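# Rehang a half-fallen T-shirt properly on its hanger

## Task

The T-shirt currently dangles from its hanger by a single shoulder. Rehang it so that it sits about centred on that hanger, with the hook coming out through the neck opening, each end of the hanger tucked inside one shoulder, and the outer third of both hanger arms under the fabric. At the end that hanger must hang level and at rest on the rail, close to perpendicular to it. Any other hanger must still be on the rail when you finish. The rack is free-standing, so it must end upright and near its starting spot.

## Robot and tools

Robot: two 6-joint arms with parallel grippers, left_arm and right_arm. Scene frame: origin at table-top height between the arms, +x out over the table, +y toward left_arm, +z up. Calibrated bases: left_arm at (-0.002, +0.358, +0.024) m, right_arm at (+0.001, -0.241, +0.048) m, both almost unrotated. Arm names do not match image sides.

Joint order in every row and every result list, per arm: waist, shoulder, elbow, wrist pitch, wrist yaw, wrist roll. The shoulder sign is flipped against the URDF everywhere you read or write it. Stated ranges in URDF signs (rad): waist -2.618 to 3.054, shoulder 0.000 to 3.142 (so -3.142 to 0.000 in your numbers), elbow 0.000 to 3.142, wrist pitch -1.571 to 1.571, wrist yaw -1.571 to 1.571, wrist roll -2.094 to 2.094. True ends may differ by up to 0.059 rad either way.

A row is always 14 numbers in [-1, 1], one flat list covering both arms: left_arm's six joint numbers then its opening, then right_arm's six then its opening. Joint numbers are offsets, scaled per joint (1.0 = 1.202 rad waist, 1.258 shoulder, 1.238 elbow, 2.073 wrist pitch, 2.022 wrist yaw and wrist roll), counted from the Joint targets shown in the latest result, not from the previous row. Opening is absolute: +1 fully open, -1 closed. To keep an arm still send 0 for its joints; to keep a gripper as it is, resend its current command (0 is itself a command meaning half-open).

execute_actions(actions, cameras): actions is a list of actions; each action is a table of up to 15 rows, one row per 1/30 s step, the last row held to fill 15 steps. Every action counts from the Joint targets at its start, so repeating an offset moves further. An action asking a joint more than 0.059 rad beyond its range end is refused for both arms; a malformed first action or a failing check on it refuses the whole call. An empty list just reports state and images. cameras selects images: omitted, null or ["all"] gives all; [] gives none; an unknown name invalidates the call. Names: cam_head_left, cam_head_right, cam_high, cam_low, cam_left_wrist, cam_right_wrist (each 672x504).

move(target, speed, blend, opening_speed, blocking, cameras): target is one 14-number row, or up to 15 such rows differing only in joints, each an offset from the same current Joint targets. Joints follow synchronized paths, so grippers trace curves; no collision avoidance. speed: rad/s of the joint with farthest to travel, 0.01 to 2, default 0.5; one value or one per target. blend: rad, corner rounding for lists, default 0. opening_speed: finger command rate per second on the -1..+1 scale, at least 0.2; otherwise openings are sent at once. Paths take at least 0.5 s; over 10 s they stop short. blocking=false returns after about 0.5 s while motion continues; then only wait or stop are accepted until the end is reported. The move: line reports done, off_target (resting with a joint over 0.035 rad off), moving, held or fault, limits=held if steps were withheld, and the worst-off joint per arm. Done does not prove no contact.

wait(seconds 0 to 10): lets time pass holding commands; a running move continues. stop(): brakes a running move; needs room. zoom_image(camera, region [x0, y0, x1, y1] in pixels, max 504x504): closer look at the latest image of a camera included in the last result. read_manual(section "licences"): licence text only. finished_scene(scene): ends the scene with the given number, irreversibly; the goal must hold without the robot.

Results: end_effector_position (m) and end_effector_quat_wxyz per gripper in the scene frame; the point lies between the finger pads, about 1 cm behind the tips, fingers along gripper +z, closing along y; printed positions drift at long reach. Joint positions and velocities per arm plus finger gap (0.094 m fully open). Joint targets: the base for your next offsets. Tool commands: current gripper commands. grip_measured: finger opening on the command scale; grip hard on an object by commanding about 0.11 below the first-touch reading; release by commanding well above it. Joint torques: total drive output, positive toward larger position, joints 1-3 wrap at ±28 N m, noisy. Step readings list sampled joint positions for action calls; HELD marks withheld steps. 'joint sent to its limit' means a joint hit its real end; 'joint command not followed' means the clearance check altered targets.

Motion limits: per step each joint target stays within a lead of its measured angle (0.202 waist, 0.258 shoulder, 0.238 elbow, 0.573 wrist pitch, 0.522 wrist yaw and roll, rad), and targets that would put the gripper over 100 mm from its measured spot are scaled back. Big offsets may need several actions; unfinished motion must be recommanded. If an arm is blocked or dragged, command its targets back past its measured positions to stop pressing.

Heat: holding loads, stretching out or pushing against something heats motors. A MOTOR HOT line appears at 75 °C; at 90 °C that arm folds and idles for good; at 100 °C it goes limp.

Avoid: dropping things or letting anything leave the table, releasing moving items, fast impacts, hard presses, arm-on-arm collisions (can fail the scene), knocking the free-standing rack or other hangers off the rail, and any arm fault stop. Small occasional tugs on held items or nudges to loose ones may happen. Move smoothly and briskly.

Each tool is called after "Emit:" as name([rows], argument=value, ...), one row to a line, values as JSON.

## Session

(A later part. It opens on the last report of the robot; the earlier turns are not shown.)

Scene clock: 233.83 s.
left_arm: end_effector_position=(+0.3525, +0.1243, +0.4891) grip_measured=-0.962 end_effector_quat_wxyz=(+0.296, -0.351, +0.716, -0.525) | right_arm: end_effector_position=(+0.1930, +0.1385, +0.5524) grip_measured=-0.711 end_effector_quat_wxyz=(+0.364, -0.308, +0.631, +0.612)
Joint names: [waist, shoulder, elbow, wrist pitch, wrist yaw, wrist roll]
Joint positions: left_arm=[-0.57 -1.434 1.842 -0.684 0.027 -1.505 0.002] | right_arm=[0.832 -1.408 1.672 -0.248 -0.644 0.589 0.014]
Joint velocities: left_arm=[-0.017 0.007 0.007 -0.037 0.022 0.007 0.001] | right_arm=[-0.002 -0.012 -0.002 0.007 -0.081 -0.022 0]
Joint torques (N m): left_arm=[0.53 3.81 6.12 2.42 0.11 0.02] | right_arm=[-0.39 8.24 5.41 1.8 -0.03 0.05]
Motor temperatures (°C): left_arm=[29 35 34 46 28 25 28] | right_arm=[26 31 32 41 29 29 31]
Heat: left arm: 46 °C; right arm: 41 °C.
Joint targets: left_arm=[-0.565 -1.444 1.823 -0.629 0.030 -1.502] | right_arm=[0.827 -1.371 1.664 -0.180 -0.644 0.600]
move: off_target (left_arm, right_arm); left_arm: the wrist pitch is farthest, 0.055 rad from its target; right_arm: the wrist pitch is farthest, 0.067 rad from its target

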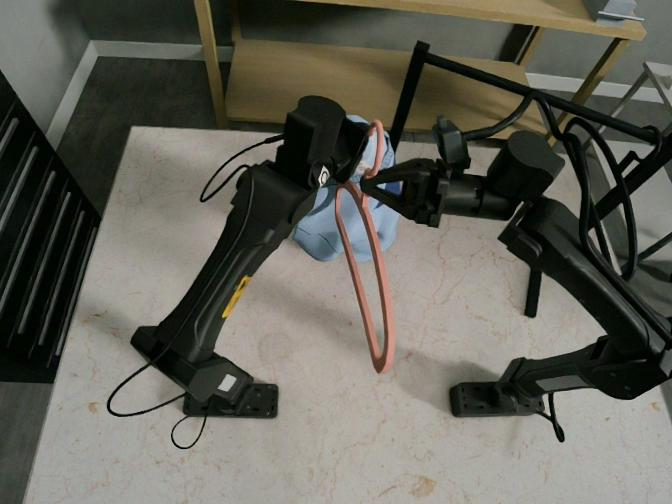

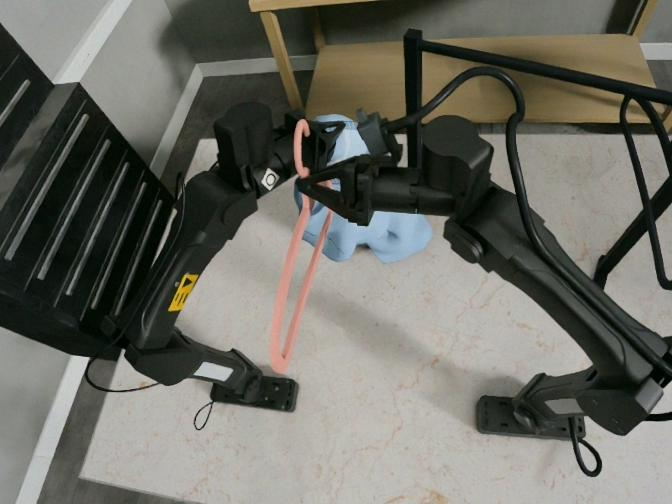

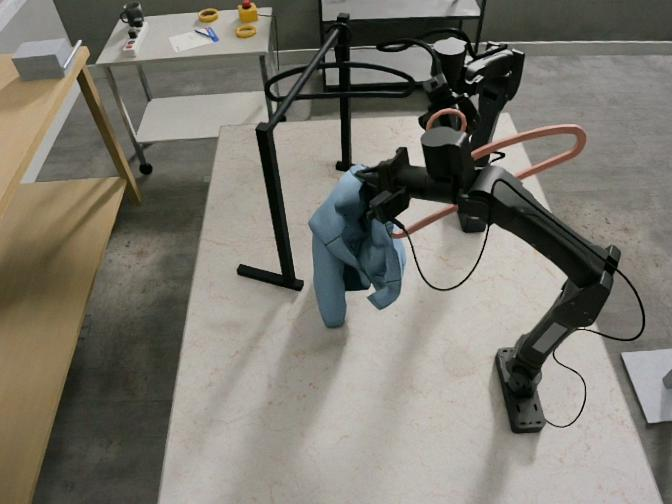

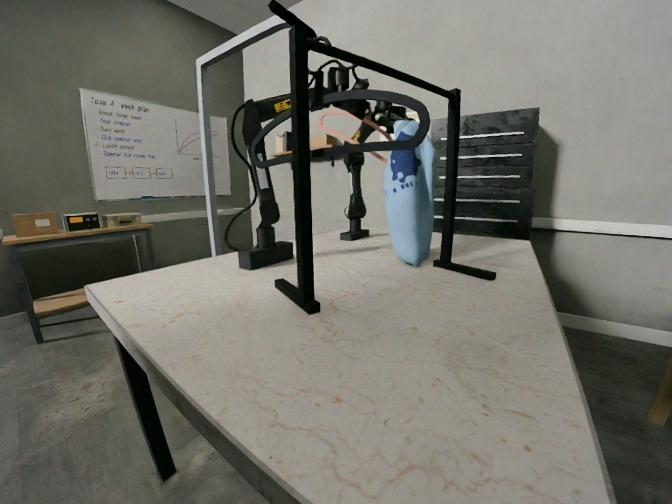

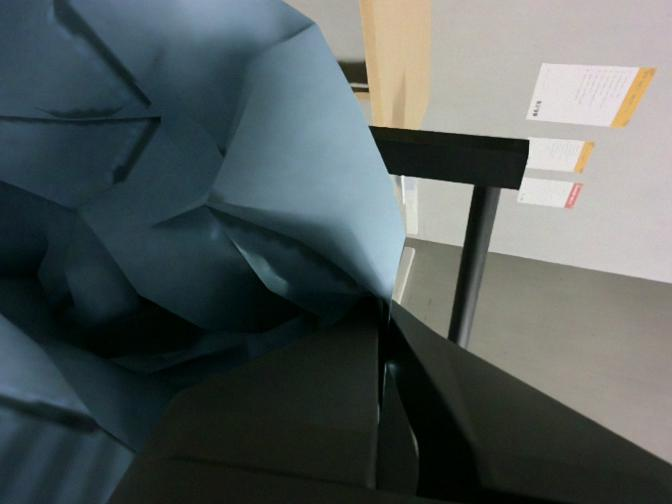

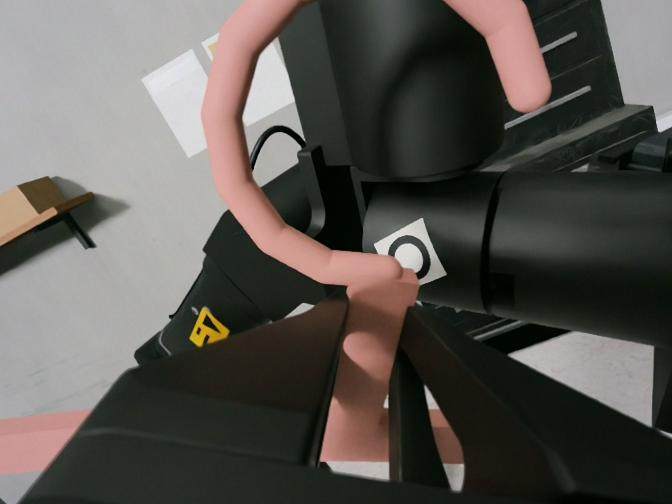

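Emit:
zoom_image(camera="cam_high", region=[340, 170, 460, 270])

Emit:
zoom_image(camera="cam_head_right", region=[270, 110, 380, 220])

Emit:
zoom_image(camera="cam_head_left", region=[290, 100, 410, 270])

Emit:
zoom_image(camera="cam_low", region=[360, 80, 450, 180])

Scaled by 4.200 from the camera's 672x504 image, which has a finer 960x720 frame.

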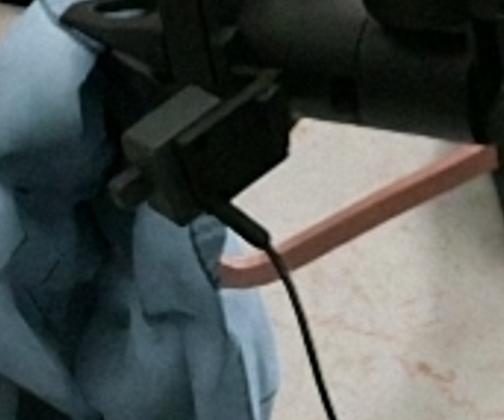

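Scaled by 4.582 from the camera's 672x504 image, which has a finer 960x720 frame.

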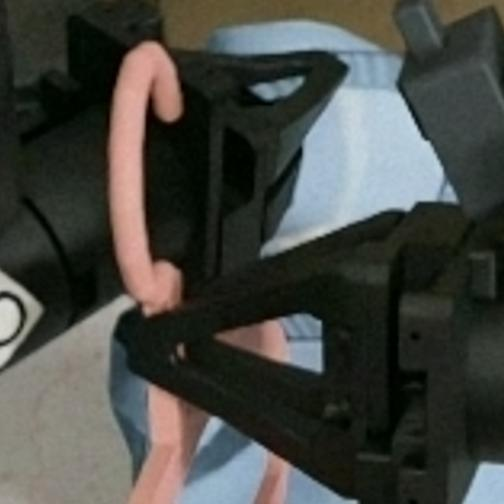

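Scaled by 2.965 from the camera's 672x504 image, which has a finer 960x720 frame.

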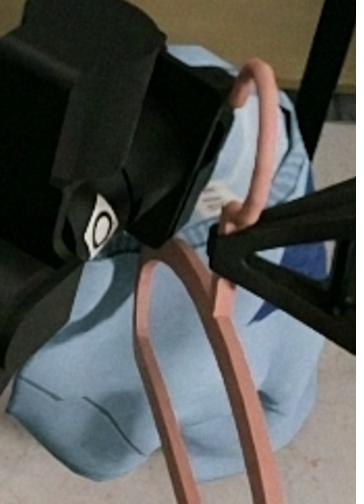

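Scaled by 5.040 from the camera's 672x504 image, which has a finer 960x720 frame.

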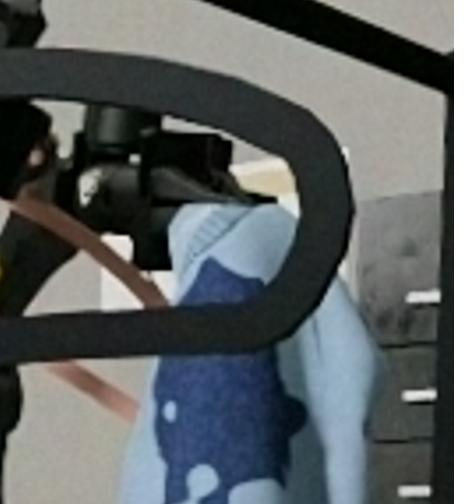

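Emit:
move(target=[0,0,0,0,0,0,-0.97,-0.119,0.027,-0.332,0.161,-0.071,-0.148,-1], speed=0.3)

Emit:
zoom_image(camera="cam_high", region=[290, 130, 460, 300])

Emit:
zoom_image(camera="cam_head_left", region=[290, 100, 410, 270])

Emit:
zoom_image(camera="cam_low", region=[340, 80, 470, 220])

Scene clock: 236.40 s.
left_arm: end_effector_position=(+0.3534, +0.1257, +0.4891) grip_measured=-0.962 end_effector_quat_wxyz=(+0.299, -0.353, +0.715, -0.524) | right_arm: end_effector_position=(+0.2335, +0.1243, +0.4567) grip_measured=-0.710 end_effector_quat_wxyz=(+0.436, -0.396, +0.589, +0.554)
Joint names: [waist, shoulder, elbow, wrist pitch, wrist yaw, wrist roll]
Joint positions: left_arm=[-0.57 -1.434 1.842 -0.684 0.018 -1.505 0.002] | right_arm=[0.69 -1.372 1.264 0.099 -0.792 0.305 0.014]
Joint velocities: left_arm=[-0.007 0.007 0.002 -0.007 0.037 0.037 -0.001] | right_arm=[-0.002 0.012 -0.002 -0.095 -0.051 0.037 0]
Joint torques (N m): left_arm=[0.39 3.75 6.27 2.49 0.11 0.03] | right_arm=[-0.53 8.42 5.86 1.63 0 -0.13]
Motor temperatures (°C): left_arm=[29 35 34 46 28 25 28] | right_arm=[26 31 32 41 29 29 31]
Heat: left arm: 46 °C; right arm: 41 °C.
Joint targets: left_arm=[-0.565 -1.444 1.823 -0.629 0.030 -1.502] | right_arm=[0.684 -1.337 1.253 0.153 -0.788 0.301]
move: off_target (left_arm, right_arm); left_arm: the wrist pitch is farthest, 0.055 rad from its target; right_arm: the wrist pitch is farthest, 0.055 rad from its target

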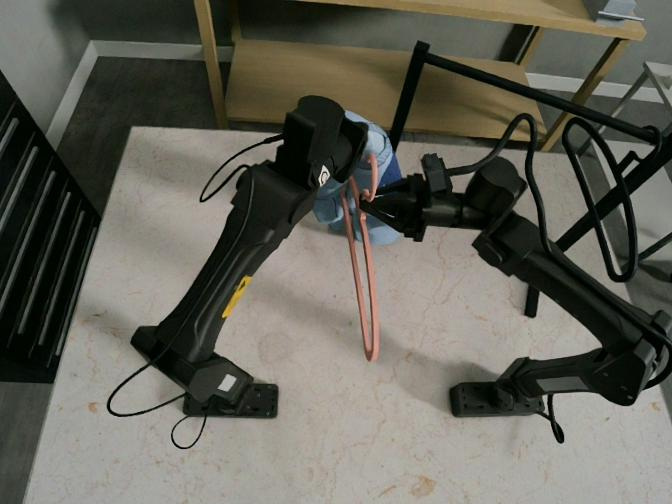

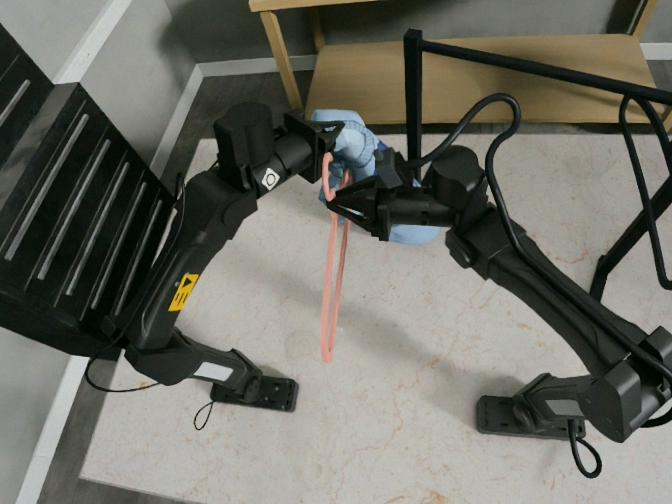

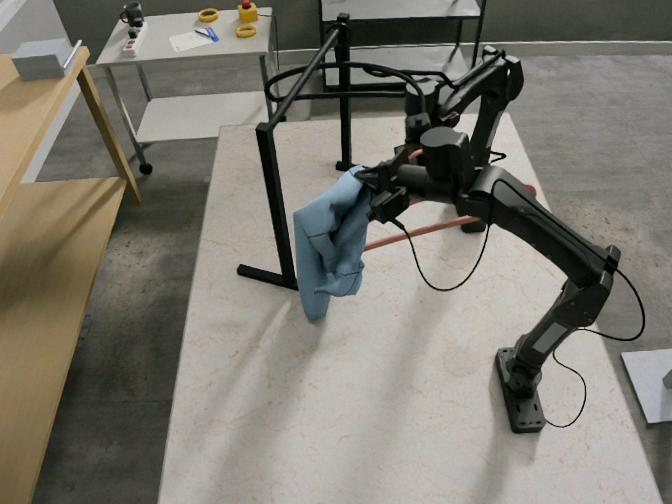

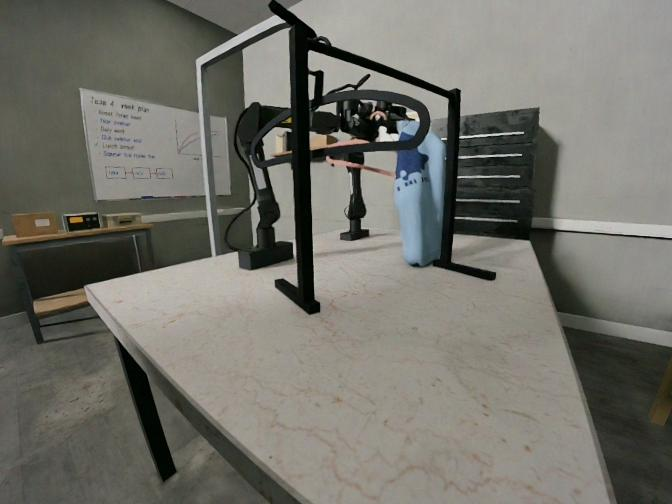

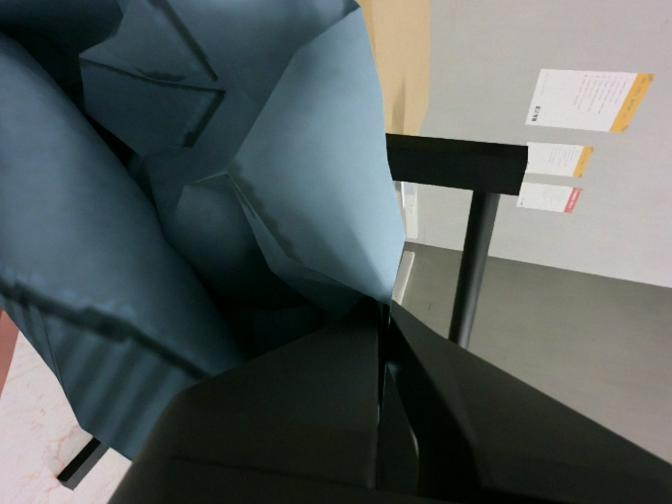

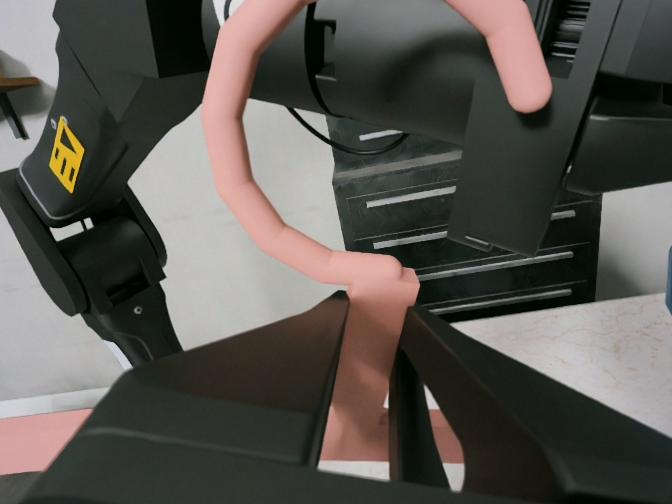

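Scaled by 2.965 from the camera's 672x504 image, which has a finer 960x720 frame.

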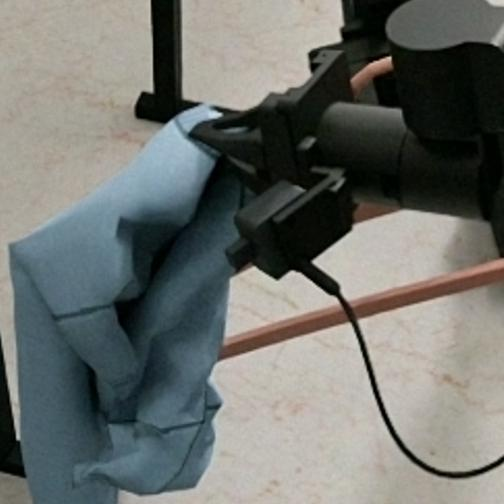

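Scaled by 2.965 from the camera's 672x504 image, which has a finer 960x720 frame.

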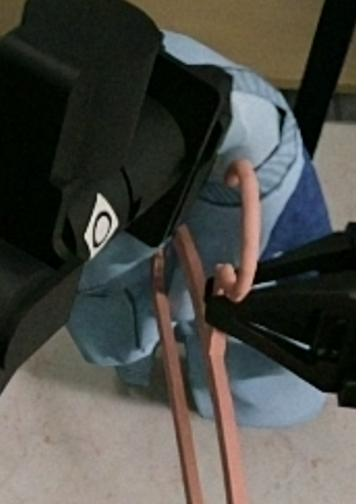

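Scaled by 3.600 from the camera's 672x504 image, which has a finer 960x720 frame.

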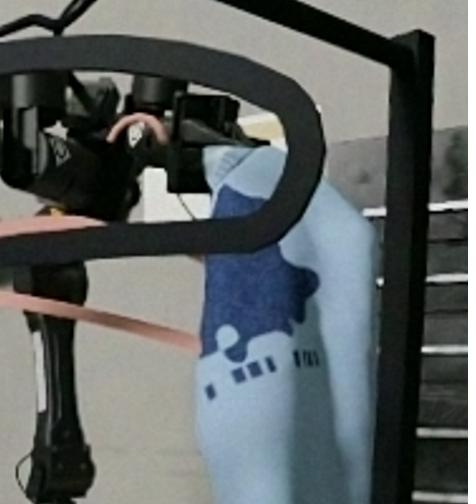

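Emit:
zoom_image(camera="cam_head_left", region=[310, 105, 410, 205])

Emit:
zoom_image(camera="cam_head_left", region=[330, 170, 390, 230])

Emit:
zoom_image(camera="cam_head_right", region=[300, 100, 400, 200])

Emit:
zoom_image(camera="cam_high", region=[320, 190, 400, 270])

Scaled by 5.040 from the camera's 672x504 image, which has a finer 960x720 frame.

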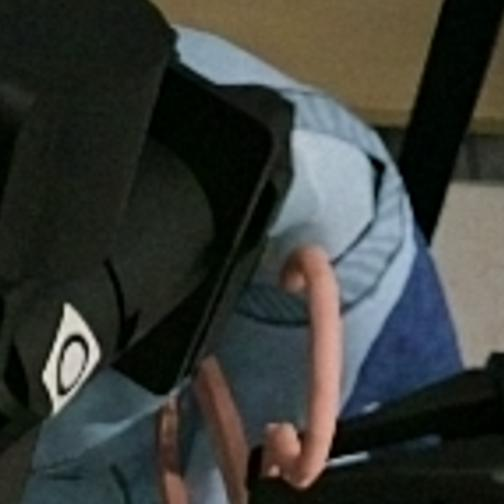

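Scaled by 8.400 from the camera's 672x504 image, which has a finer 960x720 frame.

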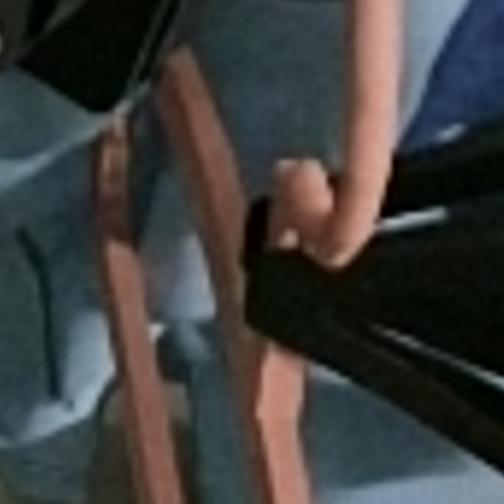

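Scaled by 5.040 from the camera's 672x504 image, which has a finer 960x720 frame.

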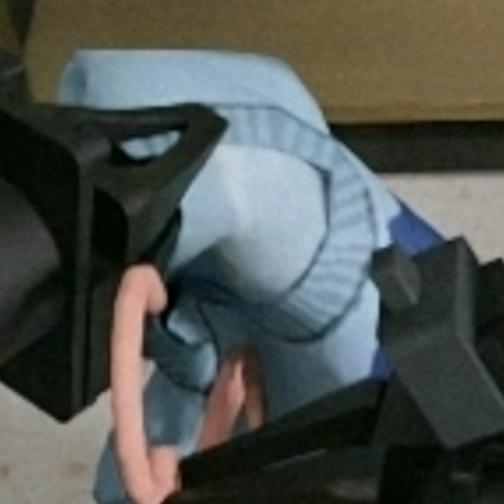

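Scaled by 6.300 from the camera's 672x504 image, which has a finer 960x720 frame.

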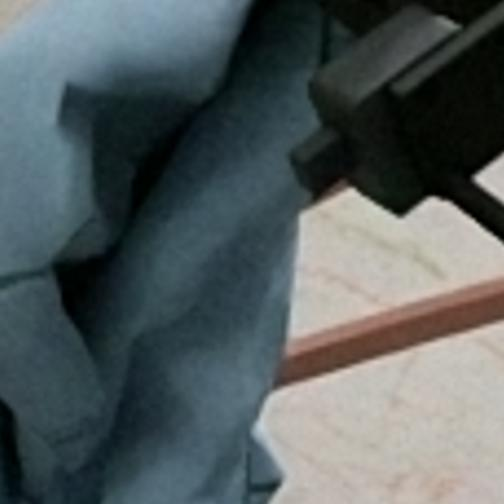

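Emit:
move([
  [0,0,0,0,0,0,-0.97,0.119,-0.027,0.332,-0.161,0.071,0.148,-1],
  [0,0.069,-0.206,0.081,0,0,-0.97,0.175,-0.126,0.771,-0.369,0.104,0.222,-1],
], speed=0.4, blend=0.05)

Emit:
zoom_image(camera="cam_head_right", region=[280, 90, 420, 230])

Emit:
zoom_image(camera="cam_high", region=[290, 130, 460, 300])

Emit:
zoom_image(camera="cam_head_left", region=[290, 100, 430, 240])

Emit:
zoom_image(camera="cam_low", region=[340, 80, 470, 220])

Scene clock: 240.90 s.
left_arm: end_effector_position=(+0.3635, +0.1190, +0.4358) grip_measured=-0.962 end_effector_quat_wxyz=(+0.290, -0.356, +0.724, -0.515) | right_arm: end_effector_position=(+0.1514, +0.1114, +0.6474) grip_measured=-0.711 end_effector_quat_wxyz=(+0.335, -0.266, +0.630, +0.648)
Joint names: [waist, shoulder, elbow, wrist pitch, wrist yaw, wrist roll]
Joint positions: left_arm=[-0.566 -1.387 1.59 -0.51 0.029 -1.505 0.002] | right_arm=[0.889 -1.492 2.173 -0.605 -0.59 0.736 0.014]
Joint velocities: left_arm=[-0.007 0.002 -0.007 0.051 -0.051 -0.051 0] | right_arm=[-0.002 -0.022 -0.007 -0.037 -0.051 0.007 0]
Joint torques (N m): left_arm=[0.16 7.2 6.58 2.44 0.09 -0.03] | right_arm=[0.36 3.6 7.02 1.14 0.12 0.07]
Motor temperatures (°C): left_arm=[29 34 34 47 28 25 28] | right_arm=[26 31 32 41 29 29 31]
Heat: left arm: 47 °C; right arm: 41 °C.
Joint targets: left_arm=[-0.565 -1.358 1.568 -0.461 0.030 -1.502] | right_arm=[0.894 -1.495 2.207 -0.612 -0.577 0.750]
move: off_target (left_arm); left_arm: the wrist pitch is farthest, 0.049 rad from its target

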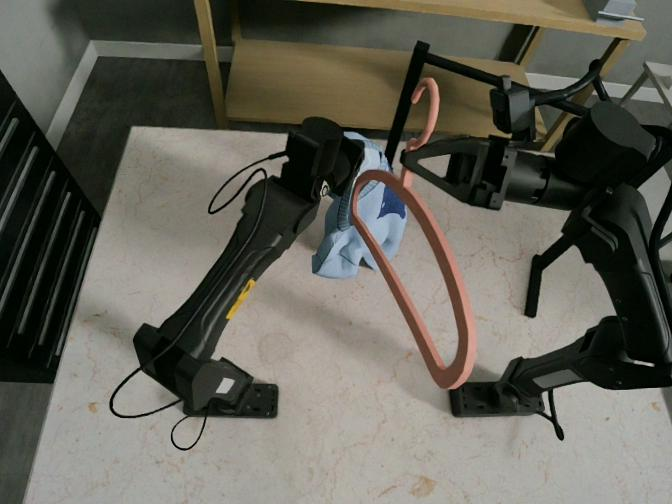

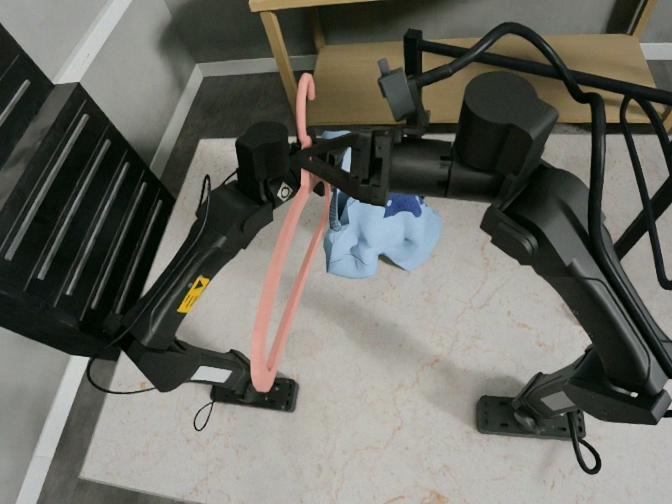

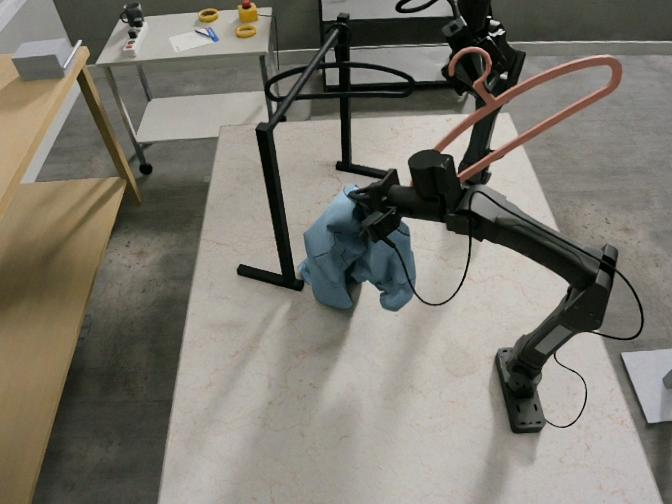

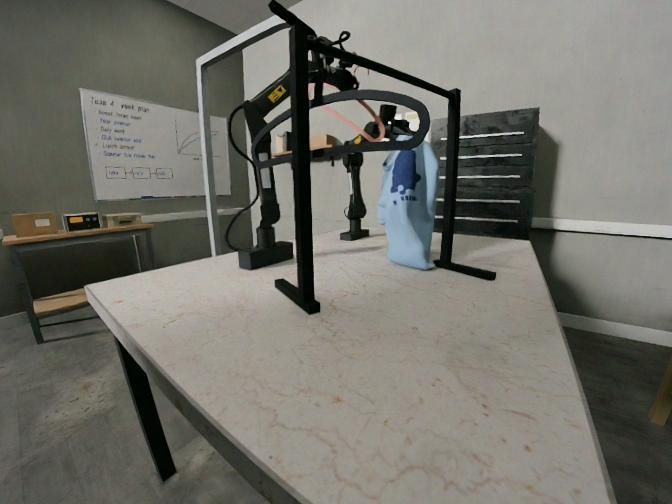

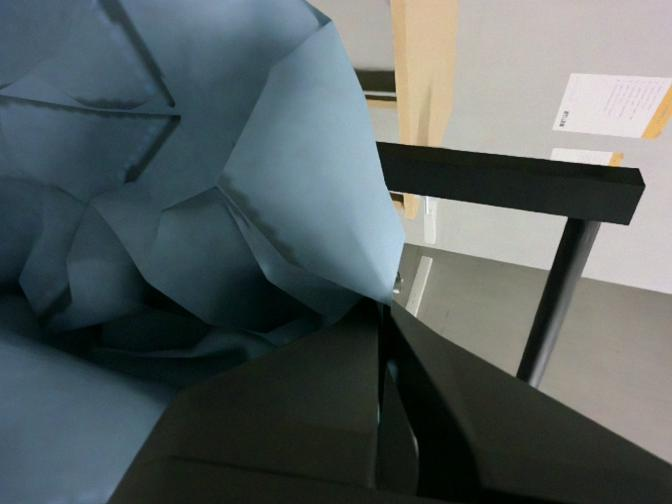

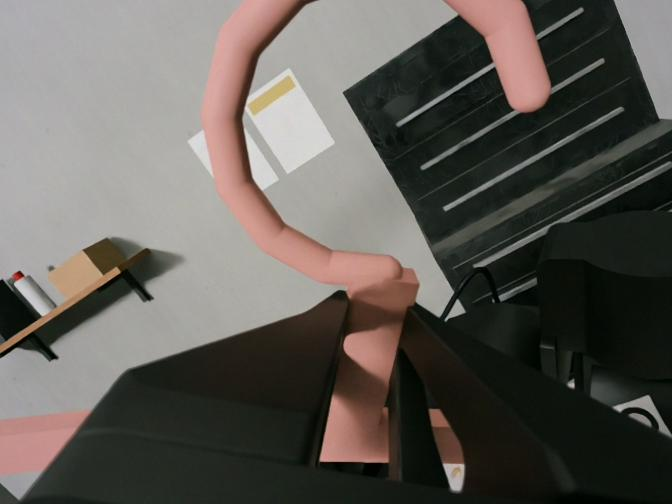

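Scaled by 3.600 from the camera's 672x504 image, which has a finer 960x720 frame.

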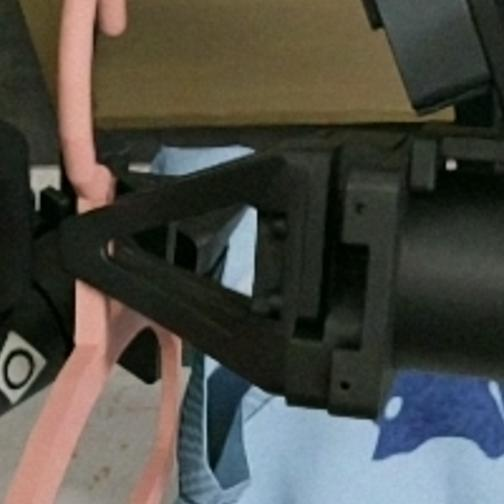

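Scaled by 2.965 from the camera's 672x504 image, which has a finer 960x720 frame.

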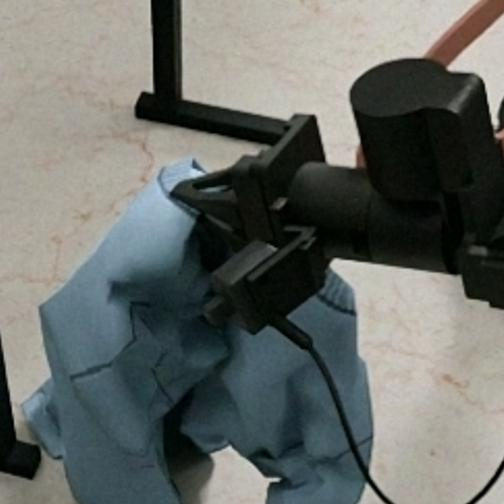

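Scaled by 3.600 from the camera's 672x504 image, which has a finer 960x720 frame.

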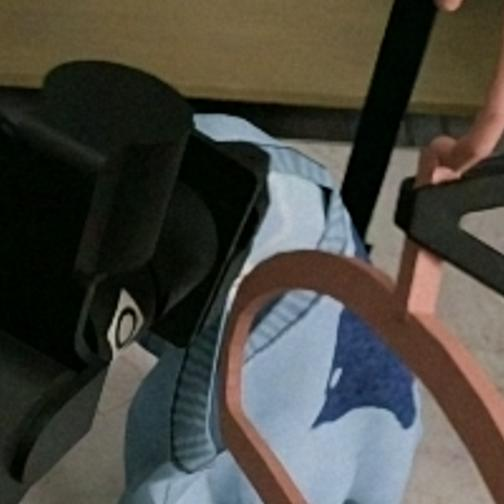

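Scaled by 3.600 from the camera's 672x504 image, which has a finer 960x720 frame.

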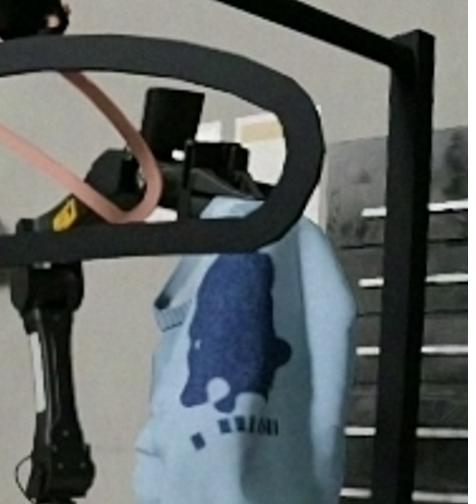

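Emit:
move(target=[0,0,0,0,0,0,-0.97,-0.137,0.076,-0.474,0.213,-0.082,0,-1], speed=0.25)

Emit:
zoom_image(camera="cam_head_right", region=[280, 90, 420, 230])

Emit:
zoom_image(camera="cam_high", region=[290, 130, 460, 300])

Emit:
zoom_image(camera="cam_head_left", region=[290, 100, 430, 240])

Emit:
zoom_image(camera="cam_low", region=[340, 80, 470, 220])

Scene clock: 244.83 s.
left_arm: end_effector_position=(+0.3635, +0.1190, +0.4358) grip_measured=-0.962 end_effector_quat_wxyz=(+0.290, -0.356, +0.724, -0.515) | right_arm: end_effector_position=(+0.2256, +0.1309, +0.5247) grip_measured=-0.711 end_effector_quat_wxyz=(+0.301, -0.250, +0.674, +0.627)
Joint names: [waist, shoulder, elbow, wrist pitch, wrist yaw, wrist roll]
Joint positions: left_arm=[-0.566 -1.387 1.59 -0.51 0.029 -1.505 0.002] | right_arm=[0.734 -1.438 1.629 -0.234 -0.731 0.738 0.014]
Joint velocities: left_arm=[-0.012 0.002 0.002 0.007 -0.022 -0.022 0] | right_arm=[-0.012 0.007 -0.012 0.081 0.037 0.007 0]
Joint torques (N m): left_arm=[0.08 7.1 6.64 2.42 0.11 0] | right_arm=[-0.35 8.85 5.59 1.77 -0.08 0.05]
Motor temperatures (°C): left_arm=[29 35 34 47 28 25 29] | right_arm=[26 31 32 41 29 29 31]
Heat: left arm: 47 °C; right arm: 41 °C.
Joint targets: left_arm=[-0.565 -1.358 1.568 -0.461 0.030 -1.502] | right_arm=[0.730 -1.400 1.621 -0.170 -0.743 0.750]
move: off_target (left_arm, right_arm); left_arm: the wrist pitch is farthest, 0.049 rad from its target; right_arm: the wrist pitch is farthest, 0.064 rad from its target

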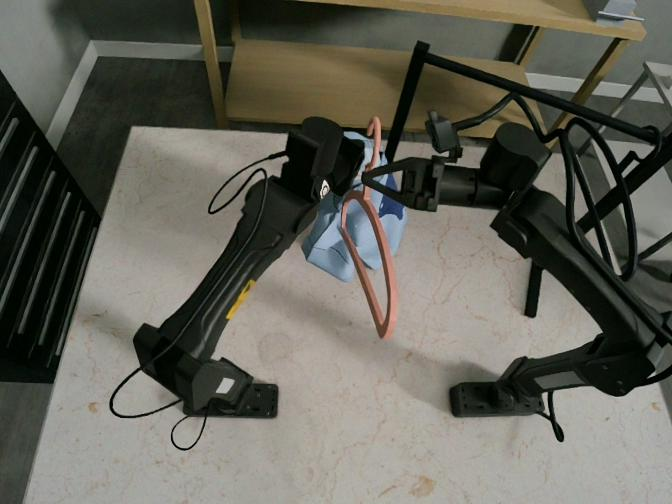

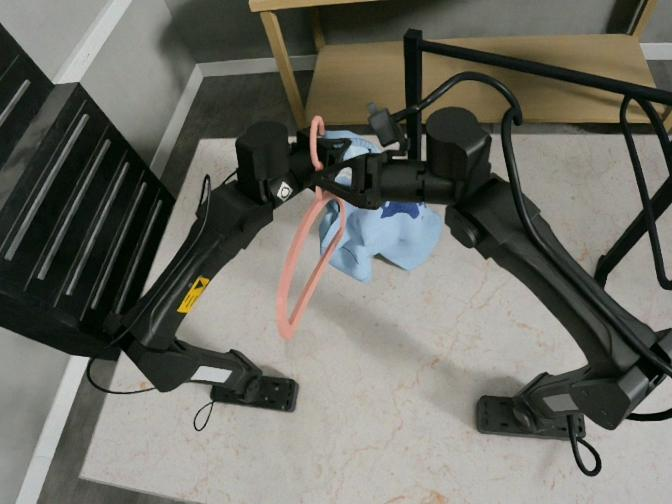

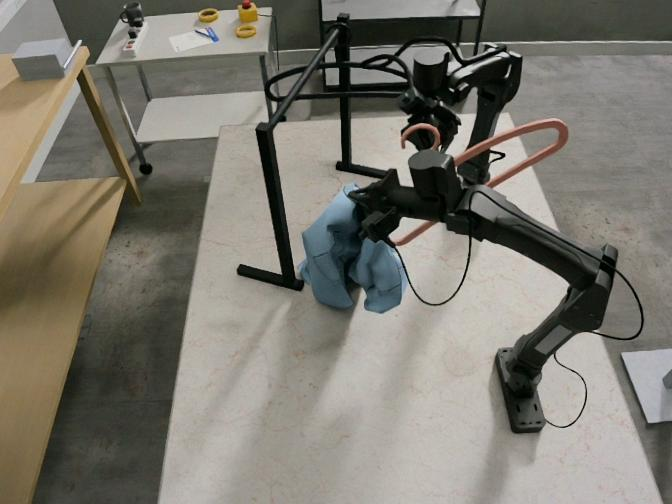

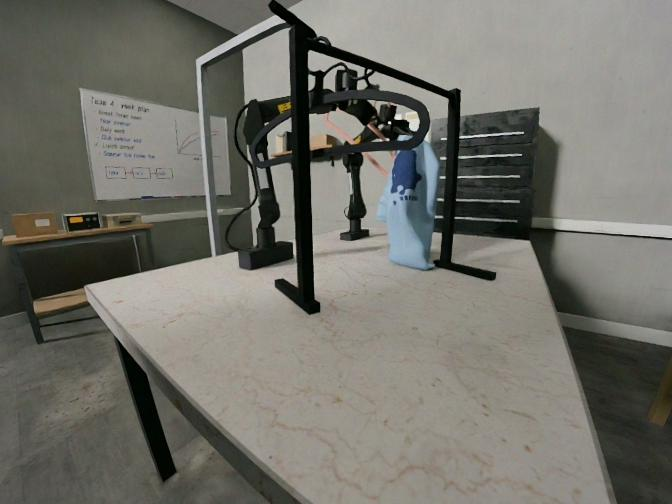

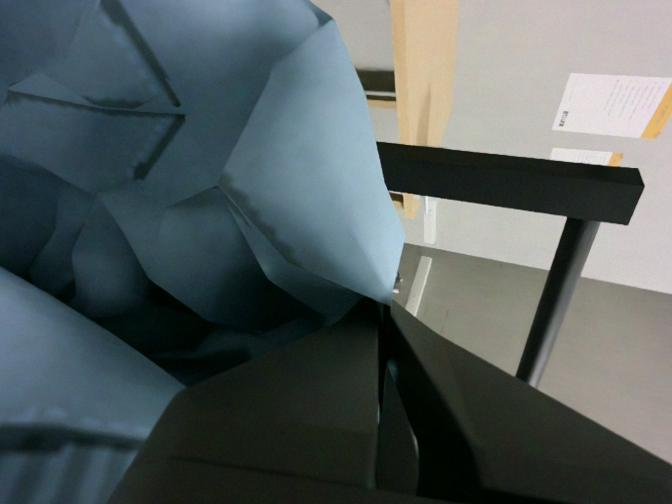

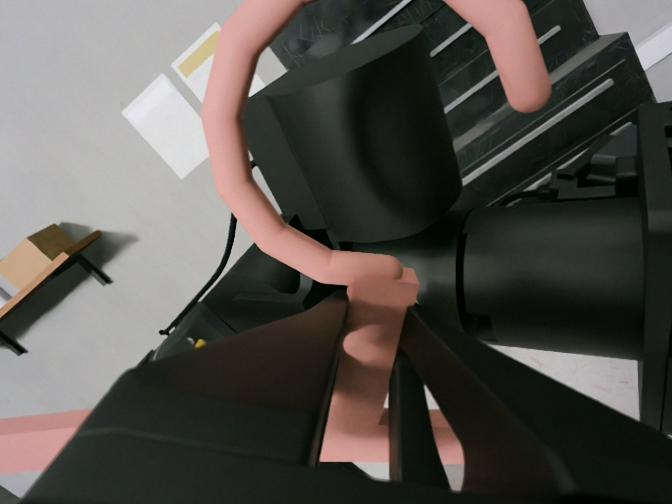

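Scaled by 3.600 from the camera's 672x504 image, which has a finer 960x720 frame.

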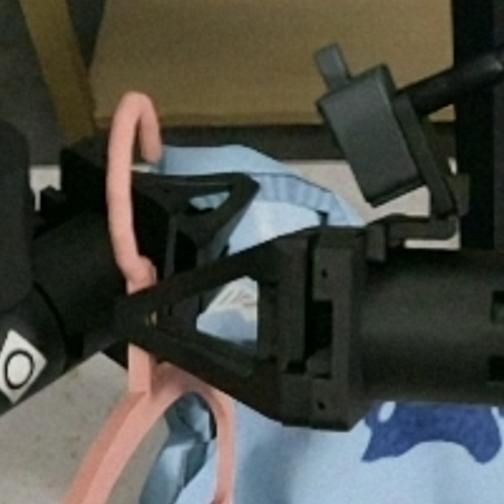

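Scaled by 2.965 from the camera's 672x504 image, which has a finer 960x720 frame.

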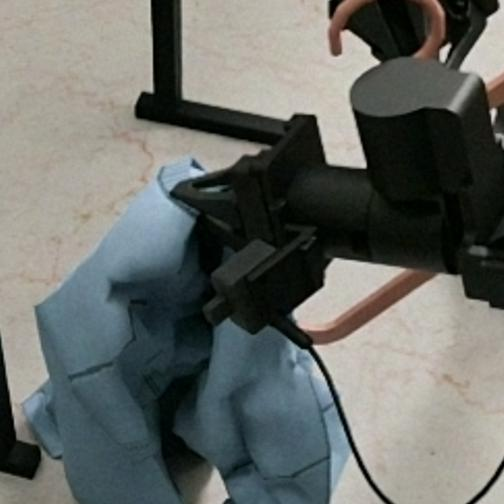

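Scaled by 3.600 from the camera's 672x504 image, which has a finer 960x720 frame.

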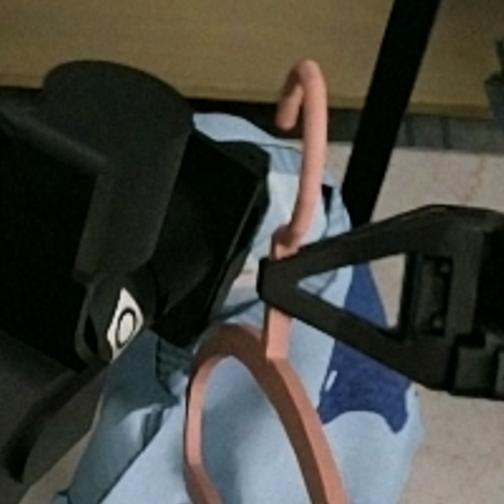

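Scaled by 3.600 from the camera's 672x504 image, which has a finer 960x720 frame.

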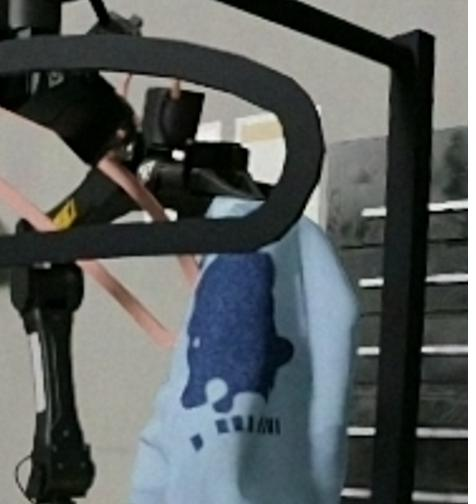

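Emit:
zoom_image(camera="cam_head_left", region=[310, 160, 390, 240])

Emit:
zoom_image(camera="cam_head_right", region=[305, 180, 375, 250])

Emit:
zoom_image(camera="cam_low", region=[370, 120, 430, 200])

Emit:
zoom_image(camera="cam_high", region=[350, 210, 420, 300])

Scaled by 6.300 from the camera's 672x504 image, which has a finer 960x720 frame.

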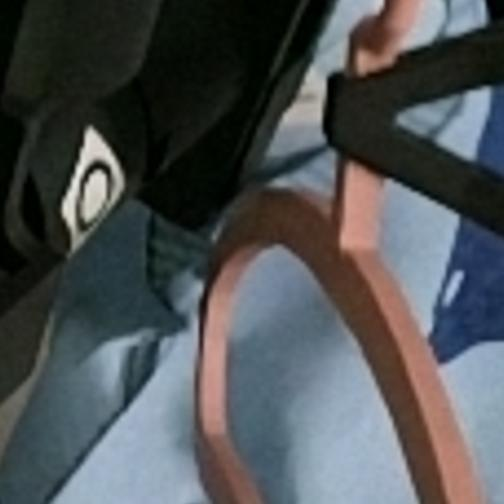

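Scaled by 7.200 from the camera's 672x504 image, which has a finer 960x720 frame.

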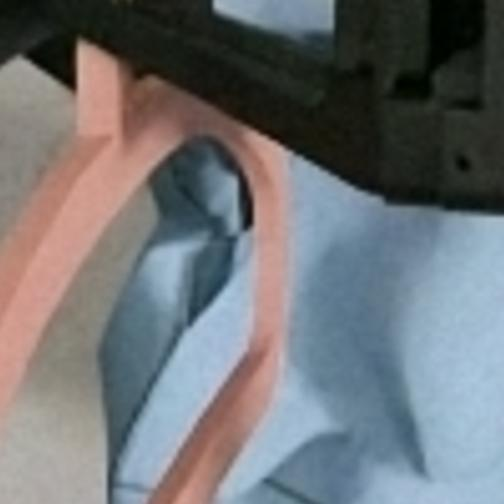

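Scaled by 6.300 from the camera's 672x504 image, which has a finer 960x720 frame.

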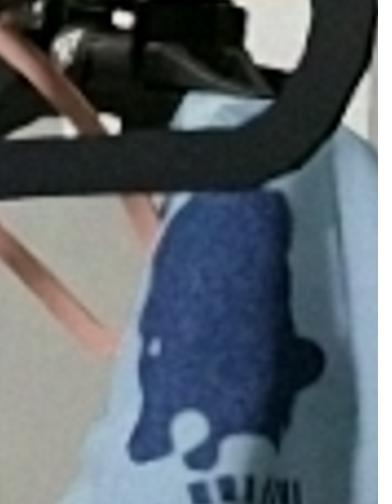

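Scaled by 5.600 from the camera's 672x504 image, which has a finer 960x720 frame.

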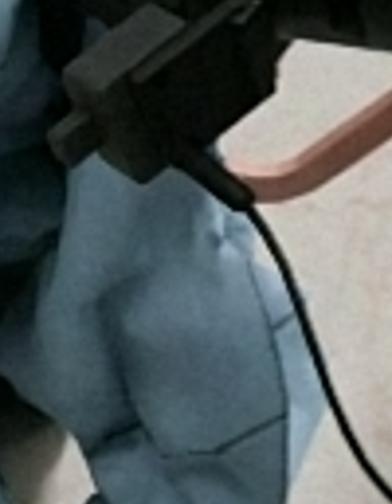

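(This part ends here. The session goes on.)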